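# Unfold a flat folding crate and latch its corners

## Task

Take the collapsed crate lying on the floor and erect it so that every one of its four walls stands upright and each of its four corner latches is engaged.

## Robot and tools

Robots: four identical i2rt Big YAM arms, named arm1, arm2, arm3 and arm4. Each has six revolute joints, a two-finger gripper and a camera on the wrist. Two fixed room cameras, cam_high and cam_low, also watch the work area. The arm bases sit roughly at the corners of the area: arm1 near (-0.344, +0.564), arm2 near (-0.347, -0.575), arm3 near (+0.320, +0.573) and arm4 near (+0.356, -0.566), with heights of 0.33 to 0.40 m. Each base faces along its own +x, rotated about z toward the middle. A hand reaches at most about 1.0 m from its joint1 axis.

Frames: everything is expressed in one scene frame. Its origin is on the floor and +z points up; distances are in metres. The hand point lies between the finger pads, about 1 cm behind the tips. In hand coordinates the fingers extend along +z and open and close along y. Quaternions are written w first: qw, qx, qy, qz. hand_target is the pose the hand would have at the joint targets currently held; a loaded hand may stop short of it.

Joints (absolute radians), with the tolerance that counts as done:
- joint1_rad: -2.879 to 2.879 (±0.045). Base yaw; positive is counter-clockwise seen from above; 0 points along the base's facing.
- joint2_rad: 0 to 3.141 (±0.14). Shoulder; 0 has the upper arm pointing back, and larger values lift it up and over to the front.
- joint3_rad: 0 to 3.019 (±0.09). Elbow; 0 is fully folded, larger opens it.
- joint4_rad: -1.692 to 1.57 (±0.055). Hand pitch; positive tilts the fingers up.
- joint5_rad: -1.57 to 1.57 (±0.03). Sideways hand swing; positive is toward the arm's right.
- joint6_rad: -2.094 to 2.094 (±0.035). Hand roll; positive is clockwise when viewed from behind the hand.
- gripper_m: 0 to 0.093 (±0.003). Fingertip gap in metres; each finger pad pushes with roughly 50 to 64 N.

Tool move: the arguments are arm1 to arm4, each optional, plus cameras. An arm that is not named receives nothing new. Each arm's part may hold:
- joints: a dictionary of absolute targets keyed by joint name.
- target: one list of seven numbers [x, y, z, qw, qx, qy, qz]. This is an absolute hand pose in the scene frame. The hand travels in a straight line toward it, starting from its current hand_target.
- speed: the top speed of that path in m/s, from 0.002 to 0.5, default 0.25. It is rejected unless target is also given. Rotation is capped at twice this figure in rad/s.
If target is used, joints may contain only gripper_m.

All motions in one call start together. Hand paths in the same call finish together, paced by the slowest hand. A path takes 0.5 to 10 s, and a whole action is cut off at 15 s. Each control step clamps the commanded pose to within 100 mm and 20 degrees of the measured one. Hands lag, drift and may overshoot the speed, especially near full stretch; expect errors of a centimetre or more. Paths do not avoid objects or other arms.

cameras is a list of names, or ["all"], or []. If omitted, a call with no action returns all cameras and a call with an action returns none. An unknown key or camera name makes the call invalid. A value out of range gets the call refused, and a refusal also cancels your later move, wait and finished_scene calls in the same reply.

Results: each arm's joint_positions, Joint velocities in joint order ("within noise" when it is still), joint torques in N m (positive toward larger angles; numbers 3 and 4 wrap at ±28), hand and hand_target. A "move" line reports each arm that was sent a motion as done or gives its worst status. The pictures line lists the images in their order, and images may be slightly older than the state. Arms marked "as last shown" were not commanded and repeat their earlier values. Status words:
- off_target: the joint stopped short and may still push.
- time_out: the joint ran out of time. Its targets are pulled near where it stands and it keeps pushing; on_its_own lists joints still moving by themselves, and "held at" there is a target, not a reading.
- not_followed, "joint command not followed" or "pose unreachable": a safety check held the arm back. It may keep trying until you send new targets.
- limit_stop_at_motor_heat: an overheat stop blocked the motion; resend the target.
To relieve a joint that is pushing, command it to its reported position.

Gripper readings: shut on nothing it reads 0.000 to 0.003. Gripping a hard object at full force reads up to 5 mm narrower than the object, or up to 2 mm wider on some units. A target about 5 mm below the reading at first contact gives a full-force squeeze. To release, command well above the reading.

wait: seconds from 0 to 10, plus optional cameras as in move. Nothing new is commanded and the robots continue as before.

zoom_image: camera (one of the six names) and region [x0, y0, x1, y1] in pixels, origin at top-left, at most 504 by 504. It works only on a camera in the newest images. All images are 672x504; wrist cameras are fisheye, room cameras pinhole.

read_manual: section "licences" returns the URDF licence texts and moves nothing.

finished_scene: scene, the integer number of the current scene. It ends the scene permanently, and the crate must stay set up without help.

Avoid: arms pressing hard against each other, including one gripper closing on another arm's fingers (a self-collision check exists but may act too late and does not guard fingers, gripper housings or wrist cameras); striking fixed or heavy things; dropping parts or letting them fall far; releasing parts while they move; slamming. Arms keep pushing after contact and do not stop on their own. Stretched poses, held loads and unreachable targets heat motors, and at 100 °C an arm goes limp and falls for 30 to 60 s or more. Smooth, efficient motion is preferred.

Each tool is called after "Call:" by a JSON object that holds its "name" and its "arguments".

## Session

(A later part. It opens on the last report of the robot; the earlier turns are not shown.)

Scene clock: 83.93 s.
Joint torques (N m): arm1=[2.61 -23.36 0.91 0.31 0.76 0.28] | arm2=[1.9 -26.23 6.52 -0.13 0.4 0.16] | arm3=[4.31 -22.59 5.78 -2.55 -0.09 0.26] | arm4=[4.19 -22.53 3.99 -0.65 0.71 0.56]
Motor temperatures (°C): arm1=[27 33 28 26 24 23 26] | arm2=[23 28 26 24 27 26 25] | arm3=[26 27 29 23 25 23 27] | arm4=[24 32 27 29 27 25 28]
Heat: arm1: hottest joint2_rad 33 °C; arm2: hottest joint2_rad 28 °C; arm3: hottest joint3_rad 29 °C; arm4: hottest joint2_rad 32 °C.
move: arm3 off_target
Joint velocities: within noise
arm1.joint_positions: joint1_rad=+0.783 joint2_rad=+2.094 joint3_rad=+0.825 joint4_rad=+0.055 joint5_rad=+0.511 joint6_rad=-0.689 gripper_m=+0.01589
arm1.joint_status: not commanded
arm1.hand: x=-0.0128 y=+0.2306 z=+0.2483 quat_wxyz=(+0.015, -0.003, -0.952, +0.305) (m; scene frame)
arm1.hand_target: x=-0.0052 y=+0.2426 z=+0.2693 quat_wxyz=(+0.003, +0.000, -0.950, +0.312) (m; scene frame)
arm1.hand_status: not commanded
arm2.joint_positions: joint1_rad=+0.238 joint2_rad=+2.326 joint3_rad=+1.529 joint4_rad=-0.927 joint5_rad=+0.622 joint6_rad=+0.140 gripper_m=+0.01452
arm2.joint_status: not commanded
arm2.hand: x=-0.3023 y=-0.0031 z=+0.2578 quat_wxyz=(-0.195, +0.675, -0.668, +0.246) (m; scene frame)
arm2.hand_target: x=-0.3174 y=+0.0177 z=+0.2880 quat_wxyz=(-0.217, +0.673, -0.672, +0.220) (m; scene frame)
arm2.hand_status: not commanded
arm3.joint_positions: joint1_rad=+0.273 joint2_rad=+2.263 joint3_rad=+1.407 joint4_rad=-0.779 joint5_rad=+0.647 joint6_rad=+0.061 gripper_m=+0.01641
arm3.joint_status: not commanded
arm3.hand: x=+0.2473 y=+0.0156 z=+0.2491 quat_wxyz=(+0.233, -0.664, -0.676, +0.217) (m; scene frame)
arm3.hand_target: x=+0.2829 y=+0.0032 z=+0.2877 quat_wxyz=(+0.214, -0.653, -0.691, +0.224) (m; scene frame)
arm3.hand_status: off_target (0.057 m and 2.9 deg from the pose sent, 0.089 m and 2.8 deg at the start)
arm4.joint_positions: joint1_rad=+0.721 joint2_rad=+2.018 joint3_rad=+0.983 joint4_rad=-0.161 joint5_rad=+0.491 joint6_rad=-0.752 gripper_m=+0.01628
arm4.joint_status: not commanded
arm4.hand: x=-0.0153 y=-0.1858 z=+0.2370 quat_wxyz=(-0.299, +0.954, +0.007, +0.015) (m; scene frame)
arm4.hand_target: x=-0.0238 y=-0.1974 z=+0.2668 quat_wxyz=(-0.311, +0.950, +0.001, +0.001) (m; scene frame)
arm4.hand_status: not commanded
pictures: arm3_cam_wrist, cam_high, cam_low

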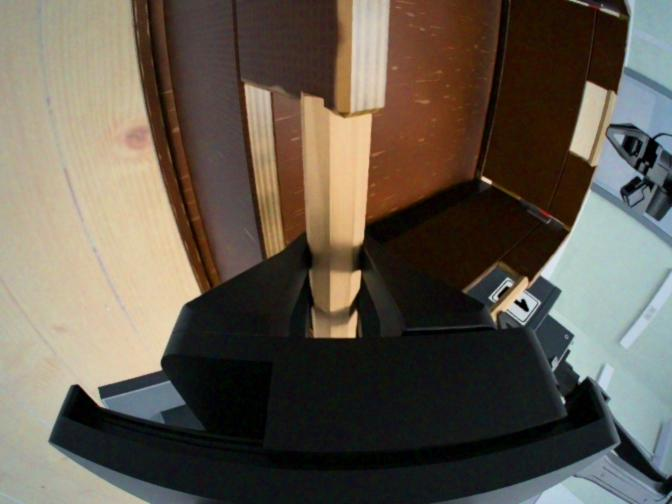

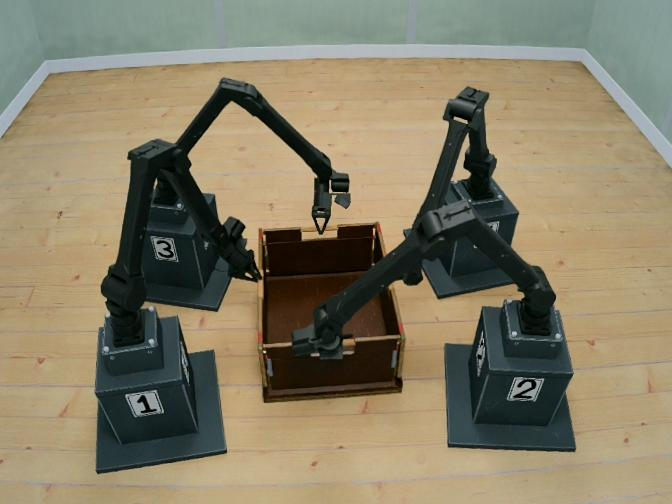

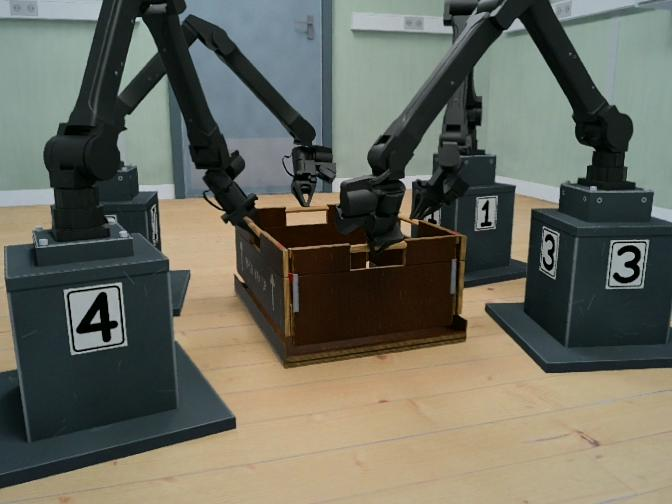

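Push to the stop.

Call:
{"name": "move", "arguments": {"arm3": {"target":[0.325,0.005,0.286,-0.213,0.656,0.688,-0.224],"speed":0.1}, "arm2": {"target":[-0.335,0.019,0.290,-0.2185,0.6725,-0.6725,0.2185],"speed":0.08}, "cameras": ["cam_low","cam_high"]}}

Call:
{"name": "zoom_image", "arguments": {"camera": "cam_low", "region": [220, 190, 480, 380]}}

Call:
{"name": "zoom_image", "arguments": {"camera": "cam_high", "region": [240, 200, 440, 410]}}

Scene clock: 85.93 s.
Joint torques (N m): arm1=[2.61 -23.59 1.17 0.46 0.77 0.26] | arm2=[4.37 -26.29 7.23 -0.62 0.03 0.51] | arm3=[8.94 -21.77 6.8 -3.25 -0.25 0.93] | arm4=[4.95 -22.36 3.97 -0.51 0.71 0.68]
Motor temperatures (°C): arm1=[27 33 28 26 24 23 26] | arm2=[23 28 26 24 27 26 25] | arm3=[26 27 29 23 25 23 27] | arm4=[24 32 27 29 27 25 28]
Heat: arm1: hottest joint2_rad 33 °C; arm2: hottest joint2_rad 28 °C; arm3: hottest joint3_rad 29 °C; arm4: hottest joint2_rad 32 °C.
move: arm2 off_target; arm3 off_target
Joint velocities: within noise
arm1.joint_positions: joint1_rad=+0.786 joint2_rad=+2.093 joint3_rad=+0.824 joint4_rad=+0.055 joint5_rad=+0.511 joint6_rad=-0.689 gripper_m=+0.01589
arm1.joint_status: not commanded
arm1.hand: x=-0.0121 y=+0.2319 z=+0.2486 quat_wxyz=(+0.015, -0.002, -0.952, +0.305) (m; scene frame)
arm1.hand_target: x=-0.0048 y=+0.2421 z=+0.2696 quat_wxyz=(+0.003, -0.001, -0.950, +0.313) (m; scene frame)
arm1.hand_status: not commanded
arm2.joint_positions: joint1_rad=+0.238 joint2_rad=+2.329 joint3_rad=+1.529 joint4_rad=-0.932 joint5_rad=+0.634 joint6_rad=+0.142 gripper_m=+0.01445
arm2.joint_status: not commanded
arm2.hand: x=-0.3004 y=-0.0044 z=+0.2575 quat_wxyz=(-0.198, +0.674, -0.666, +0.252) (m; scene frame)
arm2.hand_target: x=-0.3337 y=+0.0188 z=+0.2898 quat_wxyz=(-0.222, +0.673, -0.671, +0.218) (m; scene frame)
arm2.hand_status: off_target (0.053 m and 4.6 deg from the pose sent, 0.051 m and 4.2 deg at the start)
arm3.joint_positions: joint1_rad=+0.279 joint2_rad=+2.265 joint3_rad=+1.409 joint4_rad=-0.805 joint5_rad=+0.644 joint6_rad=+0.082 gripper_m=+0.01641
arm3.joint_status: not commanded
arm3.hand: x=+0.2508 y=+0.0204 z=+0.2488 quat_wxyz=(+0.238, -0.667, -0.674, +0.211) (m; scene frame)
arm3.hand_target: x=+0.3206 y=+0.0073 z=+0.2821 quat_wxyz=(+0.211, -0.655, -0.690, +0.224) (m; scene frame)
arm3.hand_status: off_target (0.084 m and 3.8 deg from the pose sent, 0.087 m and 2.9 deg at the start)
arm4.joint_positions: joint1_rad=+0.712 joint2_rad=+2.016 joint3_rad=+0.983 joint4_rad=-0.173 joint5_rad=+0.493 joint6_rad=-0.763 gripper_m=+0.01628
arm4.joint_status: not commanded
arm4.hand: x=-0.0098 y=-0.1837 z=+0.2369 quat_wxyz=(-0.296, +0.955, +0.009, +0.022) (m; scene frame)
arm4.hand_target: x=-0.0218 y=-0.1980 z=+0.2662 quat_wxyz=(-0.310, +0.951, +0.002, +0.005) (m; scene frame)
arm4.hand_status: not commanded
pictures: cam_high, cam_low

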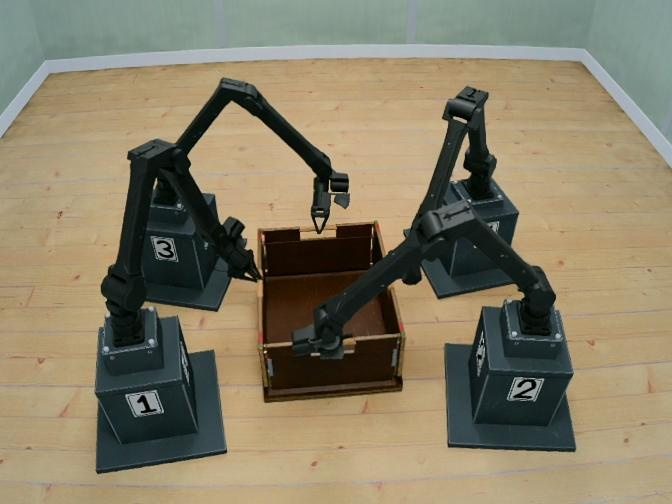

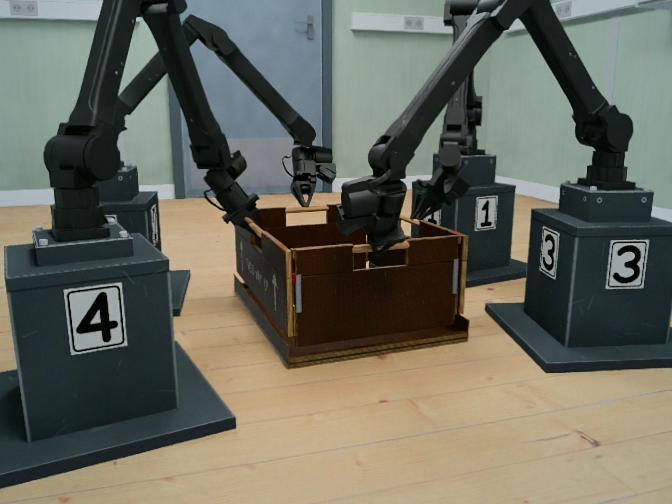

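Scaled by 1.938 from the camera's 672x504 image, which has a finer 960x720 frame.

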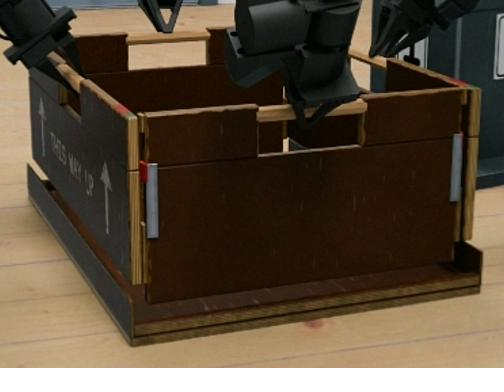

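Scaled by 2.400 from the camera's 672x504 image, which has a finer 960x720 frame.

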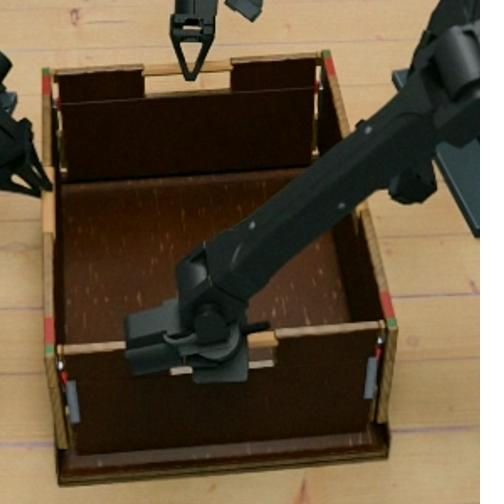

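Call:
{"name": "move", "arguments": {"arm1": {"target":[-0.008,0.206,0.266,0,0,0.95,-0.312],"speed":0.1}, "arm4": {"target":[-0.014,-0.160,0.255,-0.312,0.95,0,0],"speed":0.1}}}

Call:
{"name": "move", "arguments": {"arm3": {"target":[0.222,0.006,0.265,-0.213,0.656,0.688,-0.224],"speed":0.12}, "arm2": {"target":[-0.270,0.018,0.275,-0.2185,0.6725,-0.6725,0.2185],"speed":0.12}, "cameras": ["cam_low","cam_high"]}}

Call:
{"name": "zoom_image", "arguments": {"camera": "cam_high", "region": [240, 200, 440, 410]}}

Scene clock: 89.10 s.
Joint torques (N m): arm1=[-1.73 -20.89 4.34 1.84 0.71 0.07] | arm2=[4.42 -26.29 7.2 -0.62 0.04 0.51] | arm3=[8.64 -21.66 6.74 -3.23 -0.26 0.88] | arm4=[0.73 -18.14 7.01 1.87 0.4 0.08]
Motor temperatures (°C): arm1=[27 34 28 26 24 23 26] | arm2=[23 28 26 24 27 26 25] | arm3=[26 28 29 23 26 23 28] | arm4=[24 31 27 29 27 25 28]
Heat: arm1: hottest joint2_rad 34 °C; arm2: hottest joint2_rad 28 °C; arm3: hottest joint3_rad 29 °C; arm4: hottest joint2_rad 31 °C.
move: arm1 off_target; arm4 off_target
Joint velocities: within noise
arm1.joint_positions: joint1_rad=+0.771 joint2_rad=+2.088 joint3_rad=+0.822 joint4_rad=+0.058 joint5_rad=+0.478 joint6_rad=-0.742 gripper_m=+0.01589
arm1.joint_status: not commanded
arm1.hand: x=-0.0126 y=+0.2299 z=+0.2480 quat_wxyz=(+0.012, +0.019, -0.956, +0.294) (m; scene frame)
arm1.hand_target: x=-0.0051 y=+0.2105 z=+0.2655 quat_wxyz=(-0.001, +0.005, -0.950, +0.312) (m; scene frame)
arm1.hand_status: off_target (0.030 m and 3.4 deg from the pose sent, 0.031 m and 1.9 deg at the start)
arm2, arm3: as last shown
arm4.joint_positions: joint1_rad=+0.702 joint2_rad=+2.015 joint3_rad=+0.983 joint4_rad=-0.166 joint5_rad=+0.468 joint6_rad=-0.785 gripper_m=+0.01627
arm4.joint_status: not commanded
arm4.hand: x=-0.0101 y=-0.1811 z=+0.2364 quat_wxyz=(-0.290, +0.957, +0.016, +0.015) (m; scene frame)
arm4.hand_target: x=-0.0184 y=-0.1645 z=+0.2551 quat_wxyz=(-0.312, +0.950, +0.005, -0.002) (m; scene frame)
arm4.hand_status: off_target (0.028 m and 3.6 deg from the pose sent, 0.030 m and 3.3 deg at the start)
pictures: none

Scene clock: 90.60 s.
Joint torques (N m): arm1=[-2.14 -20.42 4.22 1.7 0.73 0.07] | arm2=[-3.43 -24.76 6.04 1.57 0.37 -0.12] | arm3=[-3.08 -19.6 4.63 1.51 0.56 -0.52] | arm4=[0.79 -18.14 7.01 1.87 0.41 0.08]
Motor temperatures (°C): arm1=[27 34 28 26 24 23 26] | arm2=[23 29 26 24 27 26 25] | arm3=[26 28 29 23 26 23 28] | arm4=[24 31 27 29 27 25 28]
Heat: arm1: hottest joint2_rad 34 °C; arm2: hottest joint2_rad 29 °C; arm3: hottest joint3_rad 29 °C; arm4: hottest joint2_rad 31 °C.
move: arm2 off_target; arm3 off_target
Joint velocities: within noise
arm1, arm4: as last shown
arm2.joint_positions: joint1_rad=+0.227 joint2_rad=+2.312 joint3_rad=+1.498 joint4_rad=-0.880 joint5_rad=+0.622 joint6_rad=+0.071 gripper_m=+0.01445
arm2.joint_status: not commanded
arm2.hand: x=-0.2961 y=-0.0049 z=+0.2567 quat_wxyz=(-0.195, +0.691, -0.652, +0.243) (m; scene frame)
arm2.hand_target: x=-0.2764 y=+0.0156 z=+0.2753 quat_wxyz=(-0.215, +0.676, -0.670, +0.218) (m; scene frame)
arm2.hand_status: off_target (0.039 m and 5.0 deg from the pose sent, 0.042 m and 4.6 deg at the start)
arm3.joint_positions: joint1_rad=+0.267 joint2_rad=+2.246 joint3_rad=+1.380 joint4_rad=-0.747 joint5_rad=+0.624 joint6_rad=+0.026 gripper_m=+0.01641
arm3.joint_status: not commanded
arm3.hand: x=+0.2469 y=+0.0191 z=+0.2487 quat_wxyz=(+0.223, -0.660, -0.686, +0.211) (m; scene frame)
arm3.hand_target: x=+0.2294 y=+0.0073 z=+0.2652 quat_wxyz=(+0.212, -0.656, -0.690, +0.221) (m; scene frame)
arm3.hand_status: off_target (0.033 m and 1.9 deg from the pose sent, 0.036 m and 3.8 deg at the start)
pictures: cam_high, cam_low

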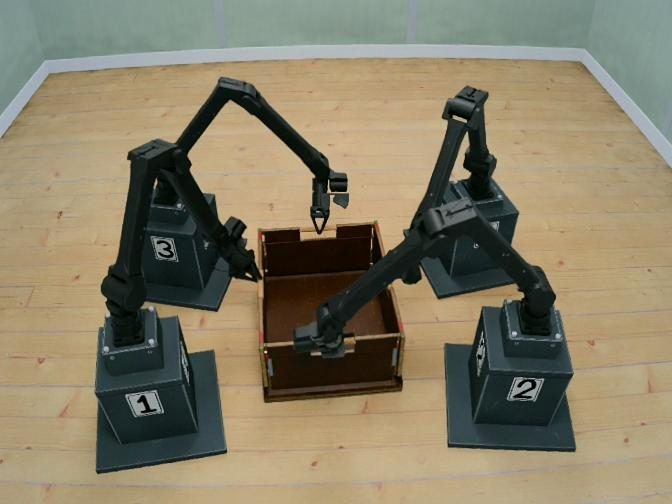

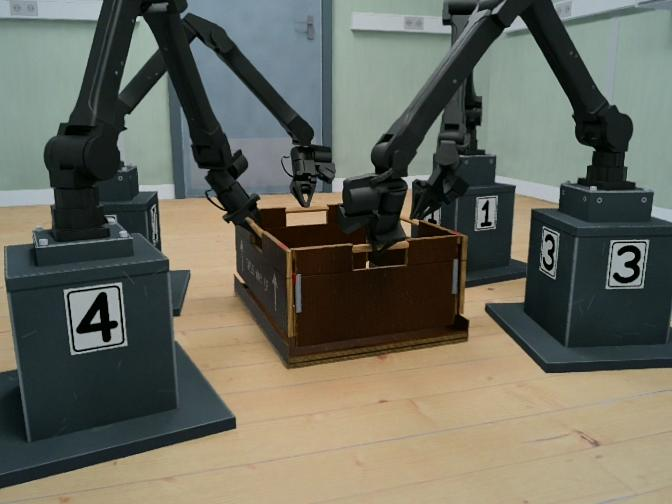

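Scaled by 2.400 from the camera's 672x504 image, which has a finer 960x720 frame.

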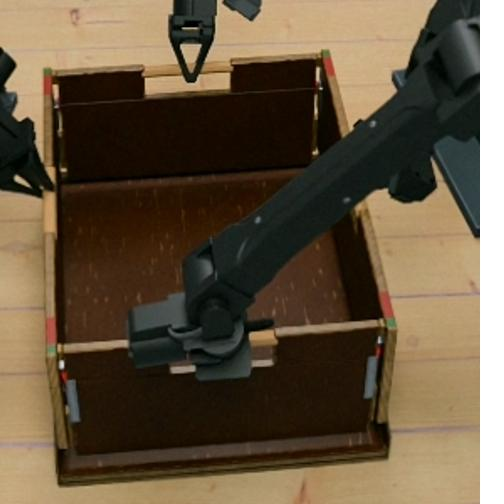

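Held. Neutralize and release all.

Call:
{"name": "move", "arguments": {"arm2": {"target":[-0.294,0.008,0.264,-0.2185,0.6725,-0.6725,0.2185],"speed":0.1}, "arm3": {"target":[0.245,0.015,0.248,-0.213,0.656,0.688,-0.224],"speed":0.1}, "arm1": {"target":[-0.010,0.226,0.253,0,0,0.95,-0.312],"speed":0.1}, "arm4": {"target":[-0.013,-0.180,0.240,-0.312,0.95,0,0],"speed":0.1}}}

Call:
{"name": "move", "arguments": {"arm1": {"joints":{"gripper_m":0.05}}, "arm2": {"joints":{"gripper_m":0.05}}, "arm3": {"joints":{"gripper_m":0.05}}, "arm4": {"joints":{"gripper_m":0.05}}}}

Call:
{"name": "move", "arguments": {"arm1": {"target":[-0.010,0.298,0.365,0,0,0.95,-0.312],"speed":0.15}, "arm2": {"target":[-0.374,0.007,0.374,-0.2185,0.6725,-0.6725,0.2185],"speed":0.15}, "arm3": {"target":[0.325,0.017,0.361,-0.213,0.656,0.688,-0.224],"speed":0.15}, "arm4": {"target":[-0.013,-0.252,0.350,-0.312,0.95,0,0],"speed":0.15}, "cameras": ["all"]}}

Call:
{"name": "zoom_image", "arguments": {"camera": "cam_high", "region": [240, 200, 440, 410]}}

Call:
{"name": "zoom_image", "arguments": {"camera": "cam_low", "region": [220, 190, 480, 380]}}

Scene clock: 94.23 s.
Joint torques (N m): arm1=[-0.09 -18.73 2.89 2.17 1.18 0.33] | arm2=[-0.67 -23.47 5.39 1.33 0.34 0.25] | arm3=[-0.44 -18.43 3.99 1.84 0.68 -0.07] | arm4=[2.02 -16.56 5.33 1.96 0.53 0.42]
Motor temperatures (°C): arm1=[27 34 28 26 24 23 26] | arm2=[23 29 26 24 27 26 25] | arm3=[26 28 29 23 26 23 28] | arm4=[24 32 27 29 27 25 28]
Heat: arm1: hottest joint2_rad 34 °C; arm2: hottest joint2_rad 29 °C; arm3: hottest joint3_rad 29 °C; arm4: hottest joint2_rad 32 °C.
move: arm1 off_target; arm2 off_target; arm3 done; arm4 off_target
Joint velocities: within noise
arm1.joint_positions: joint1_rad=+0.772 joint2_rad=+2.090 joint3_rad=+0.816 joint4_rad=+0.081 joint5_rad=+0.481 joint6_rad=-0.741 gripper_m=+0.01589
arm1.joint_status: not commanded
arm1.hand: x=-0.0117 y=+0.2295 z=+0.2483 quat_wxyz=(+0.007, +0.017, -0.954, +0.299) (m; scene frame)
arm1.hand_target: x=-0.0094 y=+0.2258 z=+0.2530 quat_wxyz=(+0.000, +0.000, -0.950, +0.312) (m; scene frame)
arm1.hand_status: off_target (0.006 m and 2.6 deg from the pose sent, 0.007 m and 3.4 deg at the start)
arm2.joint_positions: joint1_rad=+0.228 joint2_rad=+2.309 joint3_rad=+1.489 joint4_rad=-0.867 joint5_rad=+0.626 joint6_rad=+0.084 gripper_m=+0.01445
arm2.joint_status: not commanded
arm2.hand: x=-0.2962 y=-0.0058 z=+0.2563 quat_wxyz=(-0.200, +0.687, -0.656, +0.240) (m; scene frame)
arm2.hand_target: x=-0.2940 y=+0.0074 z=+0.2642 quat_wxyz=(-0.218, +0.674, -0.671, +0.220) (m; scene frame)
arm2.hand_status: off_target (0.016 m and 4.1 deg from the pose sent, 0.015 m and 5.0 deg at the start)
arm3.joint_positions: joint1_rad=+0.269 joint2_rad=+2.245 joint3_rad=+1.371 joint4_rad=-0.731 joint5_rad=+0.628 joint6_rad=+0.026 gripper_m=+0.01641
arm3.joint_status: not commanded
arm3.hand: x=+0.2473 y=+0.0200 z=+0.2475 quat_wxyz=(+0.221, -0.660, -0.686, +0.214) (m; scene frame)
arm3.hand_target: x=+0.2454 y=+0.0155 z=+0.2475 quat_wxyz=(+0.214, -0.656, -0.688, +0.223) (m; scene frame)
arm3.hand_status: done (0.005 m and 1.5 deg from the pose sent, 0.005 m and 1.9 deg at the start)
arm4.joint_positions: joint1_rad=+0.705 joint2_rad=+2.015 joint3_rad=+0.966 joint4_rad=-0.130 joint5_rad=+0.479 joint6_rad=-0.785 gripper_m=+0.01627
arm4.joint_status: not commanded
arm4.hand: x=-0.0087 y=-0.1821 z=+0.2355 quat_wxyz=(-0.300, +0.954, +0.014, +0.012) (m; scene frame)
arm4.hand_target: x=-0.0120 y=-0.1798 z=+0.2397 quat_wxyz=(-0.311, +0.950, +0.000, +0.001) (m; scene frame)
arm4.hand_status: off_target (0.007 m and 2.6 deg from the pose sent, 0.005 m and 3.6 deg at the start)
pictures: none

Scene clock: 94.90 s.
Joint torques (N m): arm1=[-0.32 -18.37 2.78 1.83 0.49 0.24] | arm2=[-0.67 -23.71 5.37 0.58 0.34 0.13] | arm3=[-0.67 -17.85 3.93 0.83 0.62 0.02] | arm4=[1.79 -16.5 5.41 1.39 0.21 0.35]
Motor temperatures (°C): arm1=[27 34 28 26 24 23 26] | arm2=[23 29 26 24 27 26 25] | arm3=[26 28 29 23 26 23 28] | arm4=[24 32 27 29 27 25 28]
Heat: arm1: hottest joint2_rad 34 °C; arm2: hottest joint2_rad 29 °C; arm3: hottest joint3_rad 29 °C; arm4: hottest joint2_rad 32 °C.
move: arm1 done; arm2 done; arm3 done; arm4 done
Joint velocities: within noise
arm1.joint_positions: joint1_rad=+0.771 joint2_rad=+2.088 joint3_rad=+0.815 joint4_rad=+0.087 joint5_rad=+0.496 joint6_rad=-0.727 gripper_m=+0.04989
arm1.joint_status: all done
arm1.hand: x=-0.0132 y=+0.2269 z=+0.2503 quat_wxyz=(+0.007, +0.007, -0.952, +0.307) (m; scene frame)
arm1.hand_target: x=-0.0100 y=+0.2253 z=+0.2534 quat_wxyz=(+0.000, +0.000, -0.950, +0.312) (m; scene frame)
arm1.hand_status: not commanded
arm2.joint_positions: joint1_rad=+0.219 joint2_rad=+2.311 joint3_rad=+1.489 joint4_rad=-0.844 joint5_rad=+0.626 joint6_rad=+0.094 gripper_m=+0.04982
arm2.joint_status: all done
arm2.hand: x=-0.2913 y=-0.0018 z=+0.2550 quat_wxyz=(-0.207, +0.678, -0.665, +0.233) (m; scene frame)
arm2.hand_target: x=-0.2888 y=+0.0069 z=+0.2634 quat_wxyz=(-0.217, +0.670, -0.675, +0.220) (m; scene frame)
arm2.hand_status: not commanded
arm3.joint_positions: joint1_rad=+0.261 joint2_rad=+2.245 joint3_rad=+1.371 joint4_rad=-0.705 joint5_rad=+0.628 joint6_rad=+0.004 gripper_m=+0.04984
arm3.joint_status: all done
arm3.hand: x=+0.2433 y=+0.0150 z=+0.2474 quat_wxyz=(+0.215, -0.658, -0.688, +0.220) (m; scene frame)
arm3.hand_target: x=+0.2414 y=+0.0157 z=+0.2476 quat_wxyz=(+0.215, -0.656, -0.689, +0.222) (m; scene frame)
arm3.hand_status: not commanded
arm4.joint_positions: joint1_rad=+0.697 joint2_rad=+2.013 joint3_rad=+0.966 joint4_rad=-0.115 joint5_rad=+0.488 joint6_rad=-0.779 gripper_m=+0.04989
arm4.joint_status: all done
arm4.hand: x=-0.0075 y=-0.1762 z=+0.2384 quat_wxyz=(-0.308, +0.951, +0.004, +0.009) (m; scene frame)
arm4.hand_target: x=-0.0096 y=-0.1765 z=+0.2404 quat_wxyz=(-0.312, +0.950, -0.004, +0.001) (m; scene frame)
arm4.hand_status: not commanded
pictures: none

Scene clock: 96.70 s.
Joint torques (N m): arm1=[0.85 -14.56 4.64 0.87 0.59 0.29] | arm2=[0.44 -24.64 8.27 -0.32 0.32 0.12] | arm3=[0.32 -18.26 8.31 -0.2 0.45 0.23] | arm4=[2.43 -13.27 6.91 0.24 0.28 0.35]
Motor temperatures (°C): arm1=[27 33 28 26 24 23 26] | arm2=[23 29 26 24 27 26 25] | arm3=[26 28 29 23 26 23 28] | arm4=[24 31 27 29 27 25 28]
Heat: arm1: hottest joint2_rad 33 °C; arm2: hottest joint2_rad 29 °C; arm3: hottest joint3_rad 29 °C; arm4: hottest joint2_rad 31 °C.
move: arm1 done; arm2 off_target; arm3 off_target; arm4 done
Joint velocities: within noise
arm1.joint_positions: joint1_rad=+0.921 joint2_rad=+1.711 joint3_rad=+0.719 joint4_rad=-0.253 joint5_rad=+0.553 joint6_rad=-0.558 gripper_m=+0.04996
arm1.joint_status: not commanded
arm1.hand: x=-0.0081 y=+0.2927 z=+0.3656 quat_wxyz=(-0.002, +0.001, -0.949, +0.314) (m; scene frame)
arm1.hand_target: x=-0.0098 y=+0.2972 z=+0.3647 quat_wxyz=(+0.001, +0.000, -0.950, +0.313) (m; scene frame)
arm1.hand_status: done (0.006 m and 0.3 deg from the pose sent, 0.135 m and 1.3 deg at the start)
arm2.joint_positions: joint1_rad=+0.357 joint2_rad=+2.183 joint3_rad=+1.545 joint4_rad=-1.147 joint5_rad=+0.614 joint6_rad=+0.258 gripper_m=+0.04989
arm2.joint_status: not commanded
arm2.hand: x=-0.3702 y=-0.0104 z=+0.3468 quat_wxyz=(-0.205, +0.681, -0.660, +0.243) (m; scene frame)
arm2.hand_target: x=-0.3769 y=+0.0083 z=+0.3747 quat_wxyz=(-0.221, +0.674, -0.671, +0.217) (m; scene frame)
arm2.hand_status: off_target (0.033 m and 3.7 deg from the pose sent, 0.145 m and 2.3 deg at the start)
arm3.joint_positions: joint1_rad=+0.397 joint2_rad=+2.082 joint3_rad=+1.392 joint4_rad=-1.029 joint5_rad=+0.628 joint6_rad=+0.168 gripper_m=+0.04990
arm3.joint_status: not commanded
arm3.hand: x=+0.3152 y=+0.0344 z=+0.3433 quat_wxyz=(+0.233, -0.650, -0.692, +0.211) (m; scene frame)
arm3.hand_target: x=+0.3237 y=+0.0166 z=+0.3614 quat_wxyz=(+0.214, -0.656, -0.688, +0.225) (m; scene frame)
arm3.hand_status: off_target (0.027 m and 2.9 deg from the pose sent, 0.140 m and 0.6 deg at the start)
arm4.joint_positions: joint1_rad=+0.840 joint2_rad=+1.688 joint3_rad=+0.900 joint4_rad=-0.413 joint5_rad=+0.540 joint6_rad=-0.637 gripper_m=+0.04995
arm4.joint_status: not commanded
arm4.hand: x=-0.0180 y=-0.2465 z=+0.3543 quat_wxyz=(-0.317, +0.949, +0.005, -0.005) (m; scene frame)
arm4.hand_target: x=-0.0141 y=-0.2521 z=+0.3498 quat_wxyz=(-0.313, +0.950, +0.002, +0.001) (m; scene frame)
arm4.hand_status: done (0.009 m and 0.9 deg from the pose sent, 0.135 m and 1.2 deg at the start)
pictures: arm1_cam_wrist, arm2_cam_wrist, arm3_cam_wrist, arm4_cam_wrist, cam_high, cam_low

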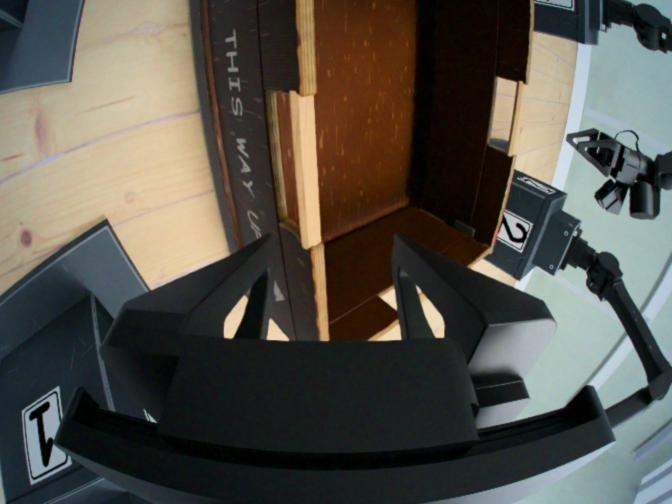

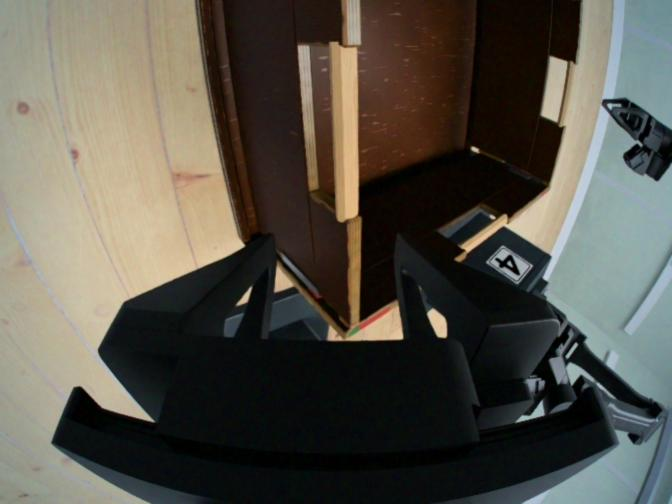

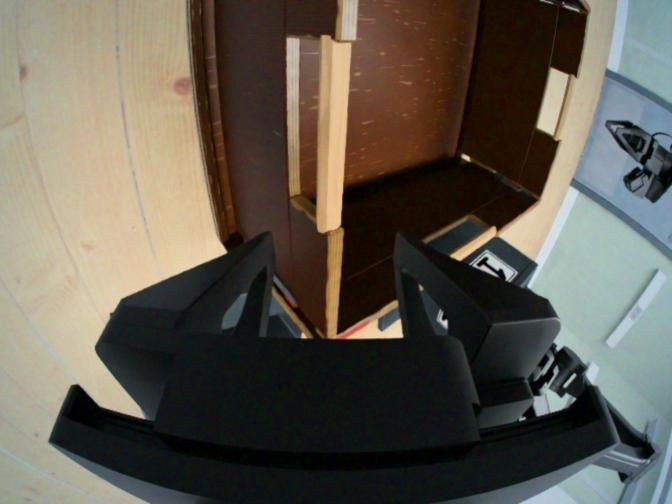

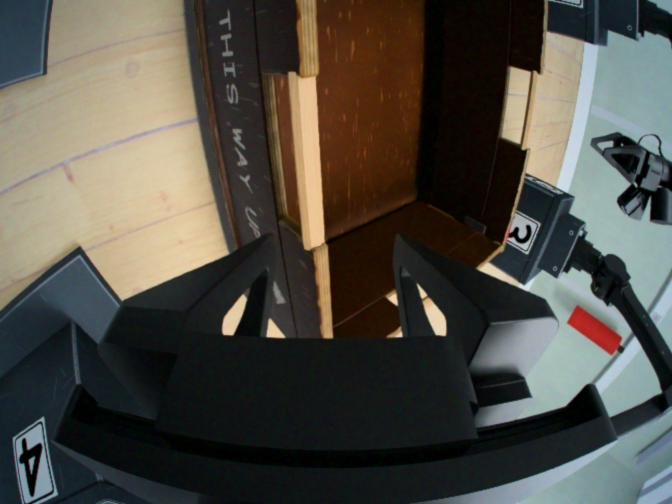

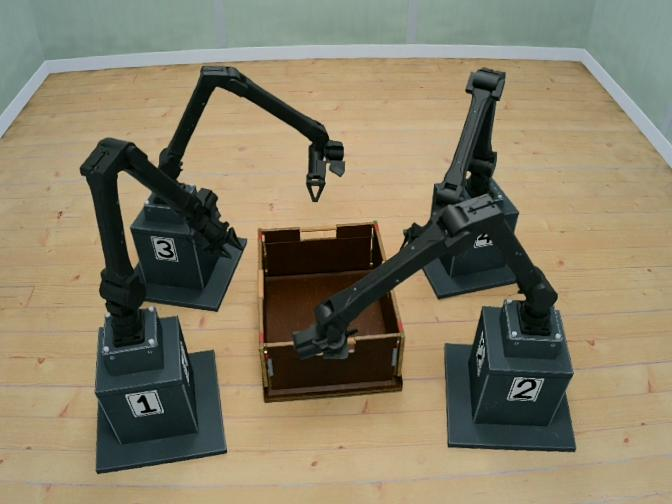

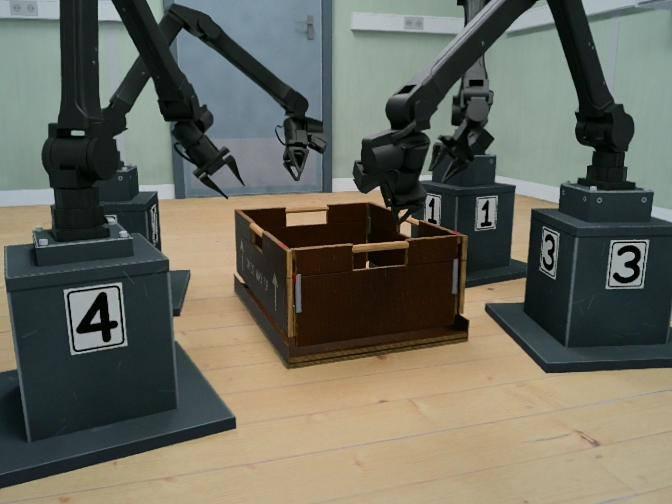

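Scaled by 2.400 from the camera's 672x504 image, which has a finer 960x720 frame.

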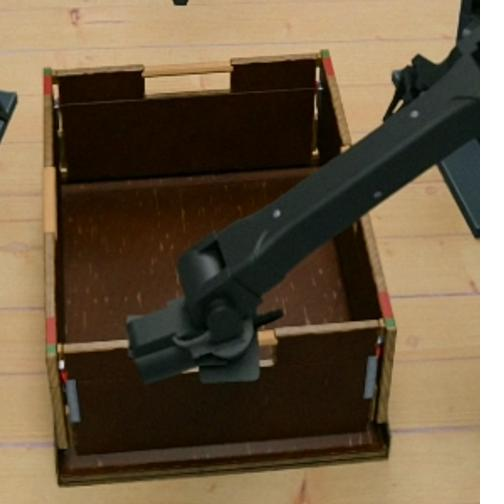

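Scaled by 1.938 from the camera's 672x504 image, which has a finer 960x720 frame.

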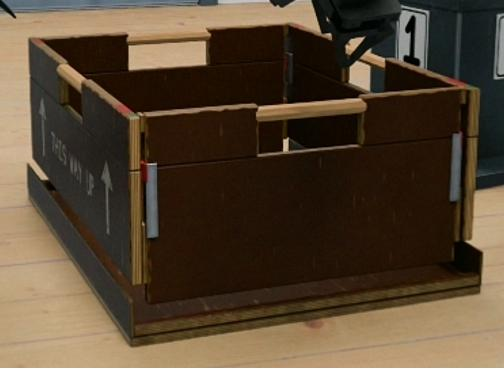

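Call:
{"name": "finished_scene", "arguments": {"scene": 2}}

The scene is finished: the task was done.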